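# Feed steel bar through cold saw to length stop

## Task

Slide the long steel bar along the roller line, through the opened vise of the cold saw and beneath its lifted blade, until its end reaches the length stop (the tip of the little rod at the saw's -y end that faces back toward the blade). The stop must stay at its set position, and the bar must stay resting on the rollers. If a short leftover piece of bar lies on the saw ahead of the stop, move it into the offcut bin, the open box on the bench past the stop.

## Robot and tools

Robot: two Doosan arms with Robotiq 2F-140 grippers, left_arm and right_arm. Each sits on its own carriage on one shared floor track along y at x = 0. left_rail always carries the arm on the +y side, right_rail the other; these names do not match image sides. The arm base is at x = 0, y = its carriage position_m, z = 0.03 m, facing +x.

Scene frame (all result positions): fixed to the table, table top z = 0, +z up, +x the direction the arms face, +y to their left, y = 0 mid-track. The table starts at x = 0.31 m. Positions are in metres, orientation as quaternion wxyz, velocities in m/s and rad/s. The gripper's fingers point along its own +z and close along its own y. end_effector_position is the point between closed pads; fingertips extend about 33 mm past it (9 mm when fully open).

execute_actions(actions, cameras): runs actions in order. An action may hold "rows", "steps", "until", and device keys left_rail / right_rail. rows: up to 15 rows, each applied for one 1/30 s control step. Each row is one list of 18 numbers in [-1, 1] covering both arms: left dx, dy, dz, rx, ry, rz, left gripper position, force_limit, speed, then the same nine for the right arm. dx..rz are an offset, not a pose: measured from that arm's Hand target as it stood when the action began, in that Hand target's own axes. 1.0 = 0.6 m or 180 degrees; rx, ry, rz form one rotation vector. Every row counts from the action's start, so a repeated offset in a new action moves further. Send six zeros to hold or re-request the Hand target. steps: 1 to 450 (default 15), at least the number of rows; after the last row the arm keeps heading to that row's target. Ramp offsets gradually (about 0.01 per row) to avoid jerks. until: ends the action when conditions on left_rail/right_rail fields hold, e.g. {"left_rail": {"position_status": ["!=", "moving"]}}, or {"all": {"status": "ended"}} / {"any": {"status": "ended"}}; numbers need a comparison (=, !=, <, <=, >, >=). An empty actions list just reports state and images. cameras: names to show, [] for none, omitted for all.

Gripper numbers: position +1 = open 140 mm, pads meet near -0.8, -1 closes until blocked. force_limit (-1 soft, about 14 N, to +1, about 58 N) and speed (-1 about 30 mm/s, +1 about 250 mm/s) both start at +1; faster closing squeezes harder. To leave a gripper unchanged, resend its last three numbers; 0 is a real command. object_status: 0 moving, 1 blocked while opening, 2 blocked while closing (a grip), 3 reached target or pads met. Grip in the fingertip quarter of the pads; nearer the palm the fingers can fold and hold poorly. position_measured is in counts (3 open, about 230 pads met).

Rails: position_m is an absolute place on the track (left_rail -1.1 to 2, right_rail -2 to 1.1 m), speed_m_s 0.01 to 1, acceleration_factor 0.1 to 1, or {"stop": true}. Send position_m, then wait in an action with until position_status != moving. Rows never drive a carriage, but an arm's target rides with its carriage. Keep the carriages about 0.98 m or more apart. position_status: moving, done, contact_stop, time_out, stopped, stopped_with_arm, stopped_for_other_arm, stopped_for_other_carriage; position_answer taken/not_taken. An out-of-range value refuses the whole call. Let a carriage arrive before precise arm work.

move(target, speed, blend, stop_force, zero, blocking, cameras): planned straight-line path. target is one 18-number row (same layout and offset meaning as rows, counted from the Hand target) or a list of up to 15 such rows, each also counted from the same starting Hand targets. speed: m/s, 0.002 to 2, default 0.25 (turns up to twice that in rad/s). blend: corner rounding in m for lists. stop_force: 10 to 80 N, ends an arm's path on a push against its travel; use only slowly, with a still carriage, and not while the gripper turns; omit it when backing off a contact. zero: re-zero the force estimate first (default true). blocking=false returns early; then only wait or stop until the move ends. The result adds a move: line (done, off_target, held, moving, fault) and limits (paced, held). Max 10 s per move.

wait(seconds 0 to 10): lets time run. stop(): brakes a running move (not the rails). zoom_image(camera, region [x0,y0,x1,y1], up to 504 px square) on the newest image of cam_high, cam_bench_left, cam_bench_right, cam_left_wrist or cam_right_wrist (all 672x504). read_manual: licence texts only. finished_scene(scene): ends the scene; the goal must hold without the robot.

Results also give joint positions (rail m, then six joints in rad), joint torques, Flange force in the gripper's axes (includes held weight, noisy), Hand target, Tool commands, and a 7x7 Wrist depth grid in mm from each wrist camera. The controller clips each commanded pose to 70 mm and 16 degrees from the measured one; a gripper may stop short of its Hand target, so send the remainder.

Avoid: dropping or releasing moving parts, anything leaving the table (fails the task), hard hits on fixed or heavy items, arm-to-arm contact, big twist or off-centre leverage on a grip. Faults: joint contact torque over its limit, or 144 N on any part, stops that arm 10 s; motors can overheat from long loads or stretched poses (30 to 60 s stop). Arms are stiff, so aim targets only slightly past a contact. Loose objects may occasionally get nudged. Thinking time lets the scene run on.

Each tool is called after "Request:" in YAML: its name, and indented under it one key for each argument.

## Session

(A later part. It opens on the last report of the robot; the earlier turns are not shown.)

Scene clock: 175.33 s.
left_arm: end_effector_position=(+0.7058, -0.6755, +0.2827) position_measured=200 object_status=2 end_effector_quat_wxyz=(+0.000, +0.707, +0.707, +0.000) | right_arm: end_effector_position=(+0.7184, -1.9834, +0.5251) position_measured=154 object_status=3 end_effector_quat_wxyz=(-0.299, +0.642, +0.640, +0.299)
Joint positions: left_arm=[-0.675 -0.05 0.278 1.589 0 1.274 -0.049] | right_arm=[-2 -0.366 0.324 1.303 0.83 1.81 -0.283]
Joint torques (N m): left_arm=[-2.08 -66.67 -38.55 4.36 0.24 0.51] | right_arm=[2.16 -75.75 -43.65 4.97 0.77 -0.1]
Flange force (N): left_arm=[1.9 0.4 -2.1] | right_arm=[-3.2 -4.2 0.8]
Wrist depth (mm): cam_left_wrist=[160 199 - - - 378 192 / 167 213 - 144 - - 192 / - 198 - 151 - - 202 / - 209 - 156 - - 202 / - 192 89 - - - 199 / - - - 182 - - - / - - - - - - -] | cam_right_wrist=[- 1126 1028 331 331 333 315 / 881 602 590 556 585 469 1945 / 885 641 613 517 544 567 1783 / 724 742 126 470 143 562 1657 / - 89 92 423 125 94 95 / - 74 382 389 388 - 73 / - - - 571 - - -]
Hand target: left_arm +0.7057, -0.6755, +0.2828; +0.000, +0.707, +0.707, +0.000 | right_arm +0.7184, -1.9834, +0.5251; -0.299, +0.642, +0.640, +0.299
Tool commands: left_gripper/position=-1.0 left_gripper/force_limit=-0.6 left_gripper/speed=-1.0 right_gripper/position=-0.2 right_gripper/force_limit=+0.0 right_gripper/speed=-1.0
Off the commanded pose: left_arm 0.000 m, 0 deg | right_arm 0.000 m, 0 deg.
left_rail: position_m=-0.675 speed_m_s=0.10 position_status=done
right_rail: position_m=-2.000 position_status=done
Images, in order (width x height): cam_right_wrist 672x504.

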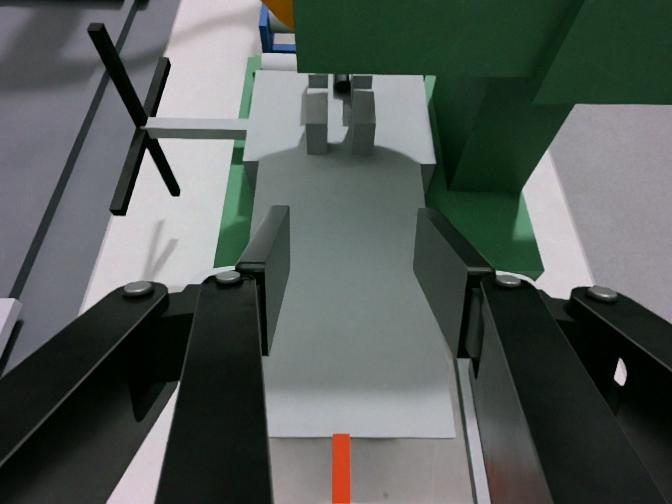

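Request:
move:
  target: [0,-0.0035,0,0,0,0,-1,-0.6,-1,0,0,0,0,0,0,-0.2,0,-1]
  speed: 0.04
  cameras: []

Request:
execute_actions:
  actions:
    - {"left_rail":{"position_m":-0.75},"steps":90,"until":{"left_rail":{"position_status":["!=","moving"]}}}
  cameras: ["cam_right_wrist"]

Request:
zoom_image:
  camera: "cam_right_wrist"
  region: [290, 50, 400, 170]

Scene clock: 180.03 s.
left_arm: end_effector_position=(+0.7038, -0.6755, +0.2828) position_measured=200 object_status=2 end_effector_quat_wxyz=(+0.000, +0.707, +0.707, +0.000) | right_arm: end_effector_position=(+0.7184, -1.9834, +0.5251) position_measured=154 object_status=3 end_effector_quat_wxyz=(-0.299, +0.642, +0.640, +0.299)
Joint positions: left_arm=[-0.675 -0.05 0.275 1.593 0 1.273 -0.049] | right_arm=[-2 -0.366 0.324 1.303 0.83 1.81 -0.283]
Joint torques (N m): left_arm=[-2.97 -59.6 -18.86 3.81 9.92 0.38] | right_arm=[2.55 -75.51 -43.58 4.95 0.76 -0.11]
Flange force (N): left_arm=[4.0 25.3 -13.4] | right_arm=[-3.0 -4.6 0.3]
Wrist depth (mm): cam_left_wrist=[161 198 362 135 - - 194 / 166 196 - 142 - - 194 / - 208 - 152 420 413 213 / - 207 - 147 - - 204 / 458 - 88 170 - - 199 / - - - 183 - - - / - - - - - - -] | cam_right_wrist=[1055 1023 1028 330 332 332 317 / 1023 590 596 547 588 465 1978 / 829 806 578 520 542 583 1929 / - 754 140 470 143 560 1601 / - 89 92 423 125 94 96 / - 74 383 386 391 - 73 / - - - 570 - - -]
Hand target: left_arm +0.7036, -0.6755, +0.2828; +0.000, +0.707, +0.707, +0.000 | right_arm +0.7184, -1.9834, +0.5251; -0.299, +0.642, +0.640, +0.299
Off the commanded pose: left_arm 0.000 m, 0 deg | right_arm 0.000 m, 0 deg.
left_rail: position_m=-0.675 speed_m_s=0.10 position_status=done
right_rail: position_m=-2.000 position_status=done
move: done
No camera images: "cameras" was empty.

Scene clock: 181.77 s.
left_arm: end_effector_position=(+0.7036, -0.7505, +0.2828) position_measured=200 object_status=2 end_effector_quat_wxyz=(+0.000, +0.707, +0.707, +0.000) | right_arm: end_effector_position=(+0.7184, -1.9834, +0.5251) position_measured=154 object_status=3 end_effector_quat_wxyz=(-0.299, +0.642, +0.640, +0.299)
Joint positions: left_arm=[-0.75 -0.05 0.275 1.593 0 1.273 -0.05] | right_arm=[-2 -0.366 0.324 1.303 0.83 1.81 -0.283]
Joint torques (N m): left_arm=[-1.95 -58.54 -16.26 4.04 10.67 0.36] | right_arm=[2.64 -75.36 -43.42 4.95 0.76 -0.09]
Flange force (N): left_arm=[1.9 28.6 -15.6] | right_arm=[-3.0 -4.5 0.0]
Wrist depth (mm): cam_left_wrist=[160 196 - 136 - - 194 / 166 195 - 143 - - 186 / - 171 170 155 171 171 171 / - 188 176 158 177 247 196 / - - 89 170 - - 204 / - - - 182 - - - / - - - - - - -] | cam_right_wrist=[1085 1070 1041 332 332 332 316 / - 580 584 544 573 468 2064 / 826 659 570 522 537 577 1824 / 733 - 126 453 143 545 1634 / - 89 92 425 126 94 95 / - 74 383 388 388 - 73 / - - - 583 - - -]
Hand target: left_arm +0.7036, -0.7505, +0.2828; +0.000, +0.707, +0.707, +0.000 | right_arm +0.7184, -1.9834, +0.5251; -0.299, +0.642, +0.640, +0.299
Tool commands: left_gripper/position=-1.0 left_gripper/force_limit=-0.6 left_gripper/speed=-1.0 right_gripper/position=-0.2 right_gripper/force_limit=+0.0 right_gripper/speed=-1.0
Off the commanded pose: left_arm 0.000 m, 0 deg | right_arm 0.000 m, 0 deg.
left_rail: position_m=-0.750 speed_m_s=0.10 position_status=done
right_rail: position_m=-2.000 position_status=done
Images, in order (width x height): cam_right_wrist 672x504.

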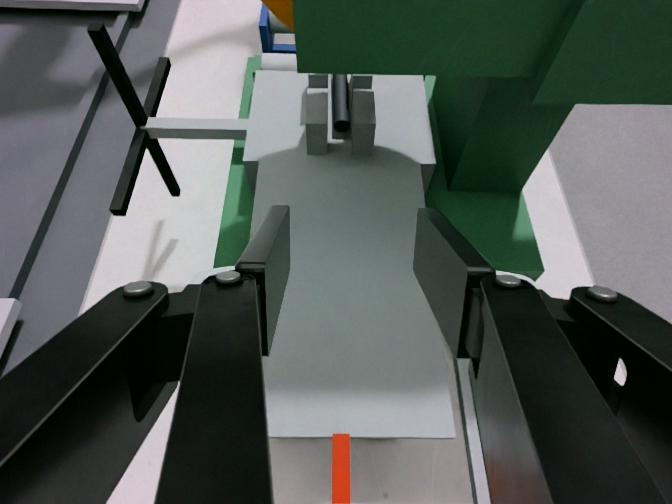

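Scaled by 4.200.

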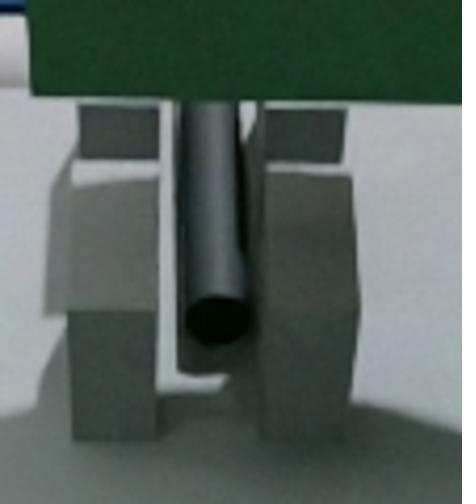

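Request:
execute_actions:
  actions:
    - {"left_rail":{"position_m":-1.02,"speed_m_s":0.12},"steps":180,"until":{"left_rail":{"position_status":["!=","moving"]}}}
  cameras: ["cam_right_wrist","cam_left_wrist"]

Request:
zoom_image:
  camera: "cam_right_wrist"
  region: [290, 50, 400, 170]

Request:
zoom_image:
  camera: "cam_right_wrist"
  region: [280, 330, 400, 450]

Scene clock: 189.50 s.
left_arm: end_effector_position=(+0.7036, -1.0205, +0.2828) position_measured=200 object_status=2 end_effector_quat_wxyz=(+0.000, +0.707, +0.707, +0.000) | right_arm: end_effector_position=(+0.7184, -1.9834, +0.5251) position_measured=154 object_status=3 end_effector_quat_wxyz=(-0.299, +0.642, +0.640, +0.299)
Joint positions: left_arm=[-1.02 -0.05 0.275 1.593 0 1.273 -0.05] | right_arm=[-2 -0.366 0.324 1.303 0.83 1.81 -0.283]
Joint torques (N m): left_arm=[-2.92 -59.1 -19.07 4.03 8.9 0.26] | right_arm=[2.36 -75.57 -43.67 4.97 0.76 -0.09]
Flange force (N): left_arm=[2.8 24.8 -15.1] | right_arm=[-3.3 -4.6 0.7]
Wrist depth (mm): cam_left_wrist=[161 196 - 136 - - 194 / 165 210 - 143 - - 194 / - 198 - 151 - - 195 / - 182 182 158 182 182 183 / - 89 89 170 - - 199 / - - - 183 - - - / - - - - - - -] | cam_right_wrist=[953 1041 700 321 331 332 316 / 964 602 593 554 570 353 1945 / 777 800 782 514 546 832 1839 / 688 738 126 459 143 544 1681 / - 89 92 421 126 93 95 / - 74 384 390 392 - 73 / - - - 580 - - -]
Hand target: left_arm +0.7036, -1.0205, +0.2828; +0.000, +0.707, +0.707, +0.000 | right_arm +0.7184, -1.9834, +0.5251; -0.299, +0.642, +0.640, +0.299
Tool commands: left_gripper/position=-1.0 left_gripper/force_limit=-0.6 left_gripper/speed=-1.0 right_gripper/position=-0.2 right_gripper/force_limit=+0.0 right_gripper/speed=-1.0
Off the commanded pose: left_arm 0.000 m, 0 deg | right_arm 0.000 m, 0 deg.
left_rail: position_m=-1.020 speed_m_s=0.12 position_status=done
right_rail: position_m=-2.000 position_status=done
Images, in order (width x height): cam_left_wrist 672x504, cam_right_wrist 672x504.

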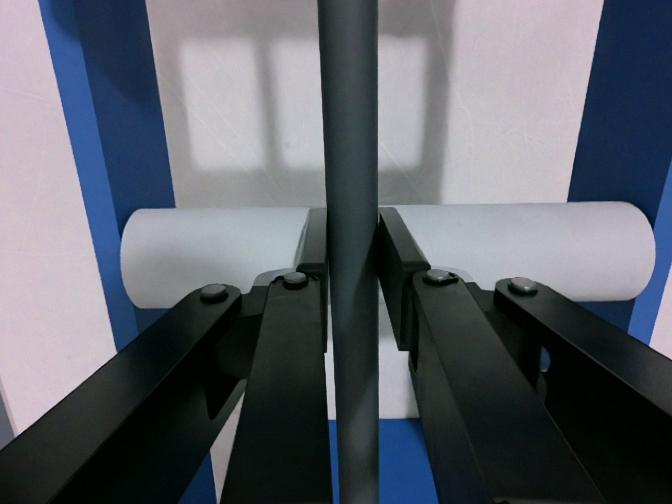

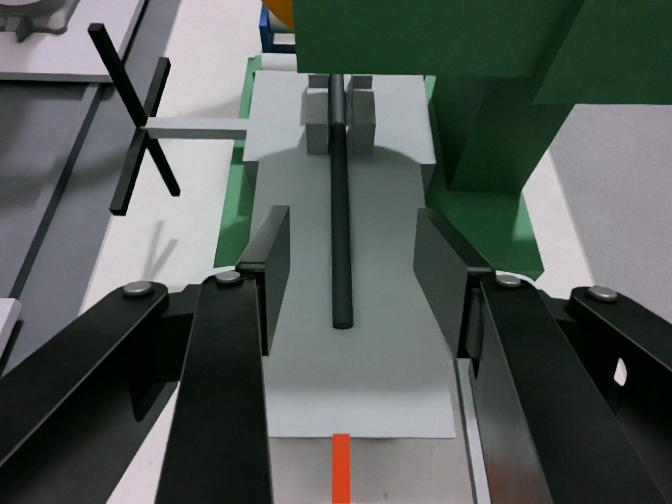

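Scaled by 4.200.

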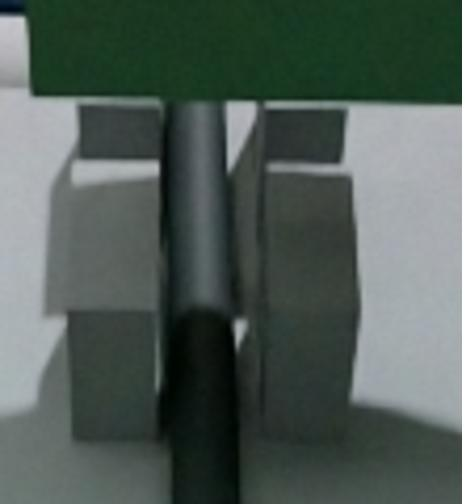

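Scaled by 4.200.

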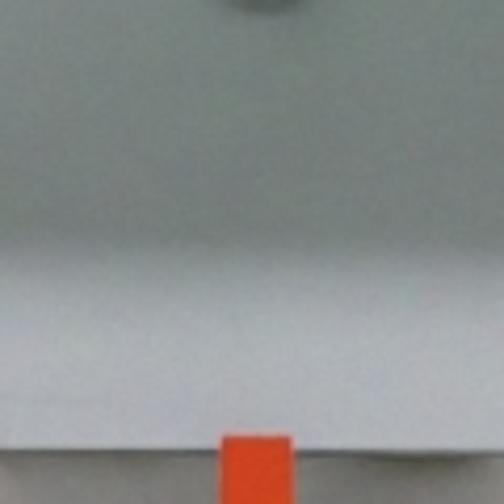

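Request:
move:
  target:
    - [0,0.0042,0,0,0,0,-1,-0.6,-1,0,0,0,0,0,0,-0.2,0,-1]
    - [-0.12,0.0042,0,0,0,0,-1,-0.6,-1,0,0,0,0,0,0,-0.2,0,-1]
  speed: [0.04,0.08]
  cameras: ["cam_right_wrist"]

Request:
zoom_image:
  camera: "cam_right_wrist"
  region: [290, 380, 400, 480]

Request:
zoom_image:
  camera: "cam_right_wrist"
  region: [290, 50, 400, 170]

Scene clock: 196.33 s.
left_arm: end_effector_position=(+0.7061, -1.0925, +0.2827) position_measured=200 object_status=2 end_effector_quat_wxyz=(+0.000, +0.707, +0.707, +0.000) | right_arm: end_effector_position=(+0.7184, -1.9834, +0.5251) position_measured=154 object_status=3 end_effector_quat_wxyz=(-0.299, +0.642, +0.640, +0.299)
Joint positions: left_arm=[-1.02 -0.151 0.285 1.581 0 1.276 -0.151] | right_arm=[-2 -0.366 0.324 1.303 0.83 1.81 -0.283]
Joint torques (N m): left_arm=[-0.26 -59.71 -43.23 4.8 -6.1 0.15] | right_arm=[2.57 -75.44 -43.37 4.95 0.76 -0.12]
Flange force (N): left_arm=[2.3 -17.9 -10.6] | right_arm=[-2.7 -4.3 -0.2]
Wrist depth (mm): cam_left_wrist=[- 167 158 137 161 164 162 / - 158 159 144 159 161 161 / 174 185 - 151 423 244 192 / 431 210 - 162 - - 202 / - 89 89 170 - - 203 / - - - 182 - - - / - - - - - - -] | cam_right_wrist=[961 1046 669 332 331 329 317 / 923 619 599 542 566 465 1961 / 888 798 575 510 545 574 1824 / - 762 140 460 143 547 1669 / - 89 92 423 125 95 95 / - 74 381 381 - - 73 / - - - 571 - - -]
Hand target: left_arm +0.7061, -1.0926, +0.2828; +0.000, +0.707, +0.707, +0.000 | right_arm +0.7184, -1.9834, +0.5251; -0.299, +0.642, +0.640, +0.299
Off the commanded pose: left_arm 0.000 m, 0 deg | right_arm 0.000 m, 0 deg.
left_rail: position_m=-1.020 speed_m_s=0.12 position_status=done
right_rail: position_m=-2.000 position_status=done
move: done
Images, in order (width x height): cam_right_wrist 672x504.

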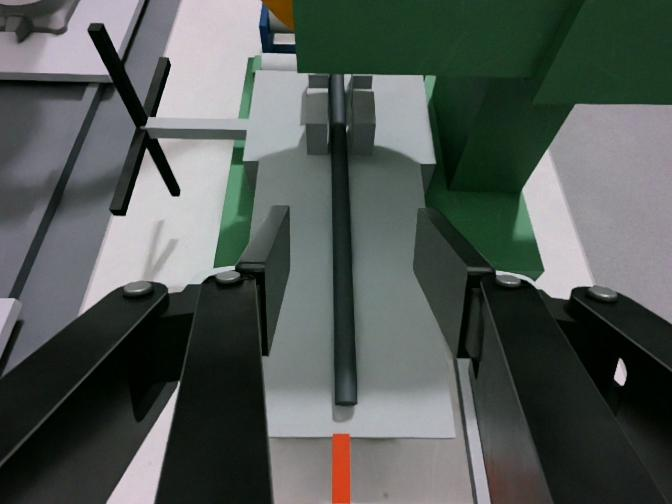

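Scaled by 4.582.

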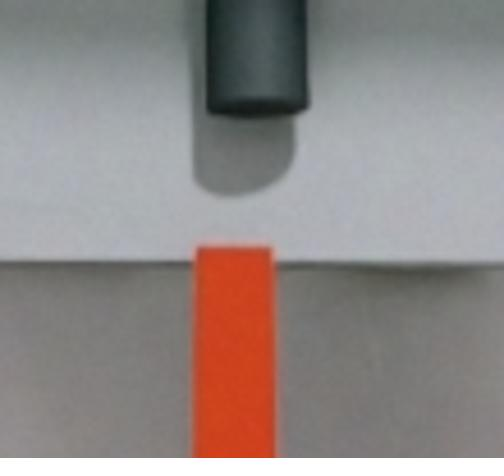

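Scaled by 4.200.

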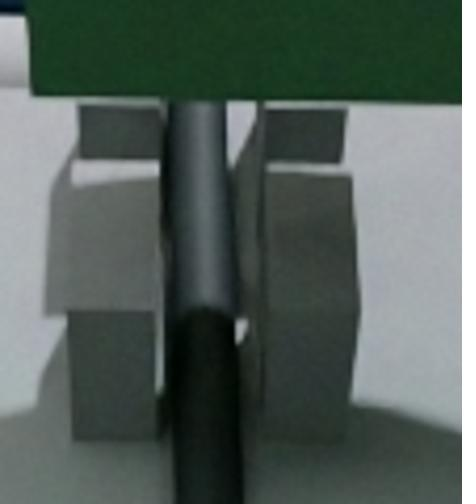

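Request:
move:
  target: [-0.022,0,0,0,0,0,-1,-0.6,-1,0,0,0,0,0,0,-0.2,0,-1]
  speed: 0.05
  cameras: []

Request:
move:
  target: [-0.033,0,0,0,0,0,-1,-0.6,-1,0,0,0,0,0,0,-0.2,0,-1]
  speed: 0.01
  stop_force: 10
  cameras: ["cam_right_wrist"]

Request:
zoom_image:
  camera: "cam_right_wrist"
  region: [290, 380, 400, 480]

Scene clock: 199.37 s.
left_arm: end_effector_position=(+0.7061, -1.1057, +0.2828) position_measured=200 object_status=2 end_effector_quat_wxyz=(+0.000, +0.707, +0.707, +0.000) | right_arm: end_effector_position=(+0.7184, -1.9834, +0.5251) position_measured=154 object_status=3 end_effector_quat_wxyz=(-0.299, +0.642, +0.640, +0.299)
Joint positions: left_arm=[-1.02 -0.169 0.287 1.578 0 1.277 -0.169] | right_arm=[-2 -0.366 0.324 1.303 0.83 1.81 -0.283]
Joint torques (N m): left_arm=[-1.85 -60.1 -42.93 5.09 -6.16 0.47] | right_arm=[2.7 -75.26 -43.57 4.96 0.77 -0.14]
Flange force (N): left_arm=[4.7 -16.7 -11.4] | right_arm=[-3.2 -5.0 0.2]
Wrist depth (mm): cam_left_wrist=[152 152 153 152 154 155 154 / 167 164 160 149 161 161 169 / - 211 - 151 - 403 201 / 430 196 - 157 - - 202 / - 89 89 - - - 203 / - - - 182 - - - / - - - - - - -] | cam_right_wrist=[977 1001 1010 331 332 331 317 / - 596 593 526 583 457 2029 / - 787 605 507 547 809 1824 / 747 749 140 454 143 551 1646 / - 89 92 419 126 94 95 / - 74 382 384 390 - 73 / - - - 570 - - -]
Hand target: left_arm +0.7061, -1.1057, +0.2828; +0.000, +0.707, +0.707, +0.000 | right_arm +0.7184, -1.9834, +0.5251; -0.299, +0.642, +0.640, +0.299
Off the commanded pose: left_arm 0.000 m, 0 deg | right_arm 0.000 m, 0 deg.
left_rail: position_m=-1.020 speed_m_s=0.12 position_status=done
right_rail: position_m=-2.000 position_status=done
move: done
No camera images: "cameras" was empty.

Scene clock: 201.23 s.
left_arm: end_effector_position=(+0.7061, -1.1182, +0.2827) position_measured=200 object_status=2 end_effector_quat_wxyz=(+0.000, +0.707, +0.707, +0.000) | right_arm: end_effector_position=(+0.7184, -1.9834, +0.5251) position_measured=154 object_status=3 end_effector_quat_wxyz=(-0.299, +0.642, +0.640, +0.299)
Joint positions: left_arm=[-1.02 -0.187 0.289 1.574 0 1.278 -0.186] | right_arm=[-2 -0.366 0.324 1.303 0.83 1.81 -0.283]
Joint torques (N m): left_arm=[-14.23 -59.84 -44.21 -1.01 -6.71 0.36] | right_arm=[2.32 -75.75 -43.52 4.96 0.78 -0.16]
Flange force (N): left_arm=[22.2 -16.2 -11.0] | right_arm=[-2.9 -4.0 0.4]
Wrist depth (mm): cam_left_wrist=[151 151 151 137 150 151 153 / 168 175 163 144 176 395 192 / - 212 - 149 402 401 201 / - 197 - 160 - 262 202 / - 89 89 - - - 202 / - - - - - - - / - - - - - - -] | cam_right_wrist=[968 1001 717 331 319 331 318 / 1006 614 597 552 590 452 1945 / 945 792 540 512 544 812 1796 / 752 752 140 459 144 568 1623 / - 89 92 421 125 94 95 / - 74 381 385 392 - 73 / - - - 568 - - -]
Hand target: left_arm +0.7061, -1.1182, +0.2827; +0.000, +0.707, +0.707, +0.000 (not the last commanded pose) | right_arm +0.7184, -1.9834, +0.5251; -0.299, +0.642, +0.640, +0.299
Off the commanded pose: left_arm 0.007 m, 0 deg | right_arm 0.000 m, 0 deg.
left_rail: position_m=-1.020 speed_m_s=0.12 position_status=done
right_rail: position_m=-2.000 position_status=done
move: contact (left_arm)
Images, in order (width x height): cam_right_wrist 672x504.

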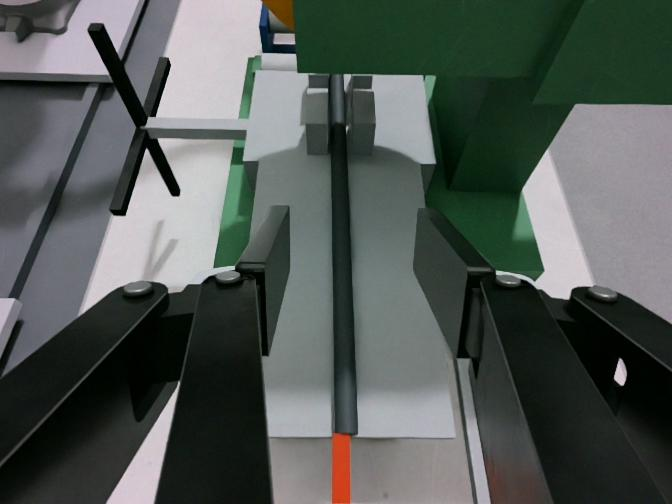

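Scaled by 4.582.

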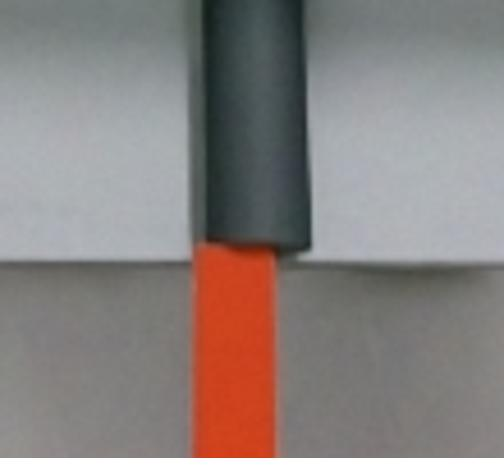

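Request:
execute_actions:
  actions:
    - {"rows":[[0,0,0,0,0,0,-0.2,-0.6,-1,0,0,0,0,0,0,-0.2,0,-1]],"steps":60}
  cameras: ["cam_left_wrist"]

Request:
move:
  target: [0,0,-0.25,0,0,0,-0.2,-0.6,-1,0,0,0,0,0,0,-0.2,0,-1]
  speed: 0.2

Request:
zoom_image:
  camera: "cam_right_wrist"
  region: [290, 380, 400, 480]

Scene clock: 206.00 s.
left_arm: end_effector_position=(+0.7061, -1.1182, +0.2828) position_measured=154 object_status=3 end_effector_quat_wxyz=(+0.000, +0.707, +0.707, +0.000) | right_arm: end_effector_position=(+0.7184, -1.9834, +0.5251) position_measured=154 object_status=3 end_effector_quat_wxyz=(-0.299, +0.642, +0.640, +0.299)
Joint positions: left_arm=[-1.02 -0.187 0.289 1.574 0 1.278 -0.186] | right_arm=[-2 -0.366 0.324 1.303 0.83 1.81 -0.283]
Joint torques (N m): left_arm=[-1.92 -67.88 -40.03 4.21 -0.52 -0.07] | right_arm=[2.44 -75.59 -43.52 5.02 0.8 -0.09]
Flange force (N): left_arm=[3.8 -1.7 -1.7] | right_arm=[-3.0 -4.3 0.2]
Wrist depth (mm): cam_left_wrist=[150 151 151 138 150 150 153 / 166 176 160 143 - - 192 / - 212 - 150 - - 201 / - 197 118 159 140 248 201 / - 89 110 171 - - 86 / - - 405 371 404 - - / - - - 321 - - -] | cam_right_wrist=[981 1060 700 333 331 329 317 / 957 902 590 539 580 469 1945 / 850 803 554 515 547 772 1824 / 769 - 126 459 129 562 1634 / - 89 92 419 126 94 95 / - 74 383 383 388 - 73 / - - - 574 - - -]
Hand target: left_arm +0.7061, -1.1182, +0.2827; +0.000, +0.707, +0.707, +0.000 | right_arm +0.7184, -1.9834, +0.5251; -0.299, +0.642, +0.640, +0.299
Off the commanded pose: left_arm 0.000 m, 0 deg | right_arm 0.000 m, 0 deg.
left_rail: position_m=-1.020 speed_m_s=0.12 position_status=done
right_rail: position_m=-2.000 position_status=done
Images, in order (width x height): cam_left_wrist 672x504.

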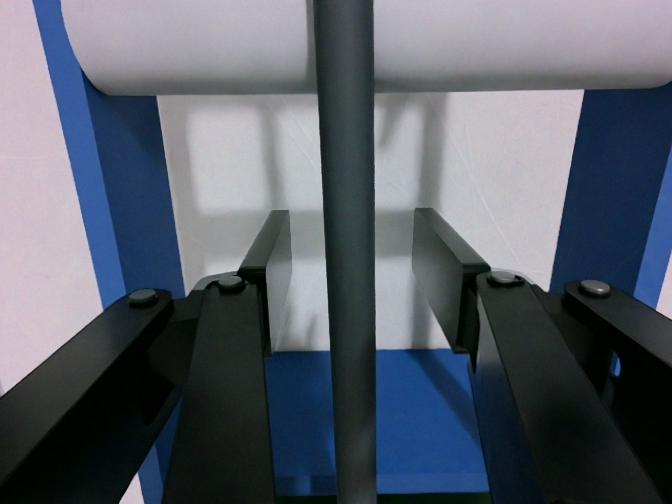

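Scene clock: 207.20 s.
left_arm: end_effector_position=(+0.7061, -1.1182, +0.4327) position_measured=154 object_status=3 end_effector_quat_wxyz=(+0.000, +0.707, +0.707, +0.000) | right_arm: end_effector_position=(+0.7184, -1.9834, +0.5251) position_measured=154 object_status=3 end_effector_quat_wxyz=(-0.299, +0.642, +0.640, +0.299)
Joint positions: left_arm=[-1.02 -0.187 0.25 1.353 0 1.539 -0.186] | right_arm=[-2 -0.366 0.324 1.303 0.83 1.81 -0.283]
Joint torques (N m): left_arm=[-1.83 -66.39 -41.18 4.41 -0.52 0.04] | right_arm=[2.67 -75.28 -43.59 4.97 0.76 -0.07]
Flange force (N): left_arm=[2.5 0.4 -2.0] | right_arm=[-3.3 -5.0 0.4]
Wrist depth (mm): cam_left_wrist=[- - 291 277 291 295 - / - - 308 290 306 320 - / 554 - 332 297 - 345 542 / - - 118 320 140 346 598 / - 89 111 505 - - 86 / - - 393 395 399 - - / - - - 454 - - -] | cam_right_wrist=[968 1051 640 333 331 331 315 / 902 594 594 554 591 450 1898 / 812 806 580 509 546 812 1868 / 784 745 140 462 143 570 1623 / - 89 92 411 114 93 95 / - 74 380 383 390 - 73 / - - - 566 - - -]
Hand target: left_arm +0.7061, -1.1182, +0.4327; +0.000, +0.707, +0.707, +0.000 | right_arm +0.7184, -1.9834, +0.5251; -0.299, +0.642, +0.640, +0.299
Off the commanded pose: left_arm 0.000 m, 0 deg | right_arm 0.000 m, 0 deg.
left_rail: position_m=-1.020 speed_m_s=0.12 position_status=done
right_rail: position_m=-2.000 position_status=done
move: done

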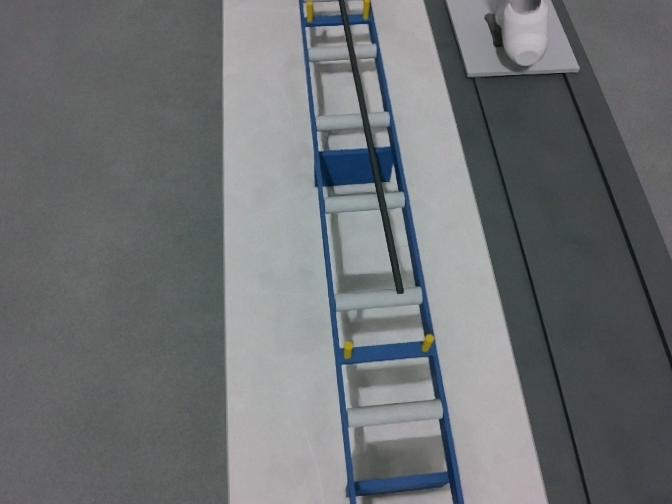

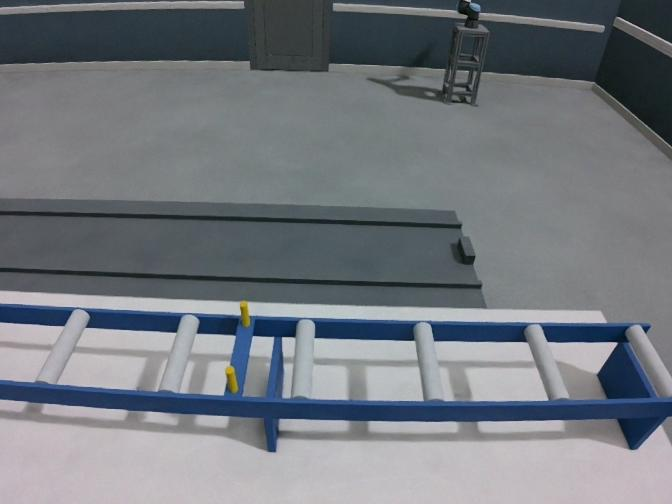

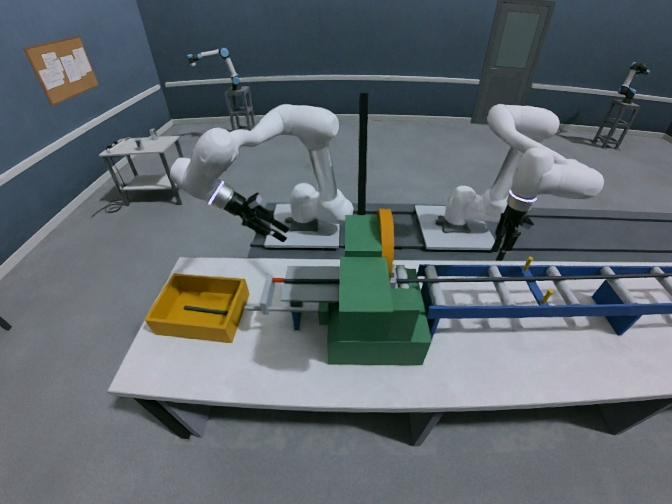

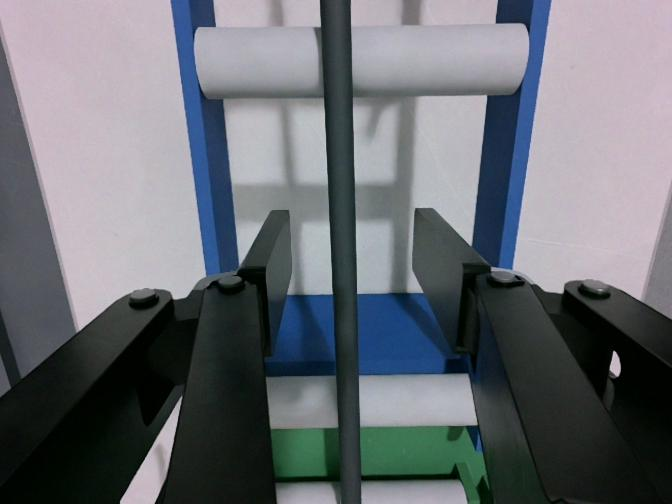

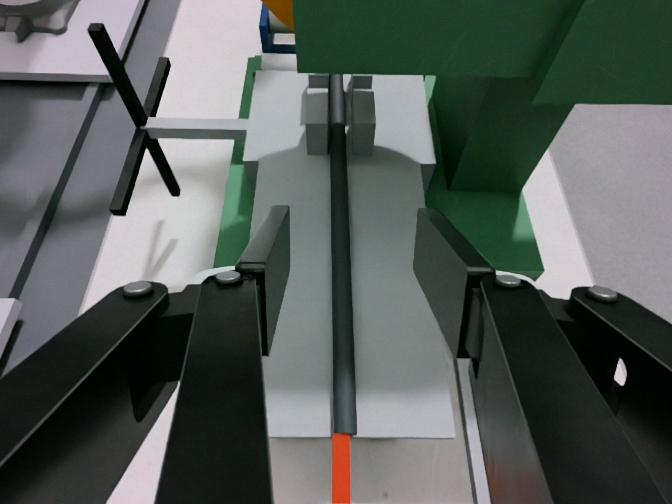

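Scaled by 4.582.

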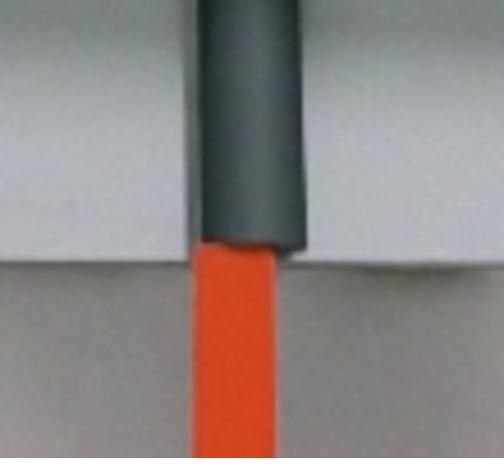

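Request:
finished_scene:
  scene: 3

The scene is finished: the task was done.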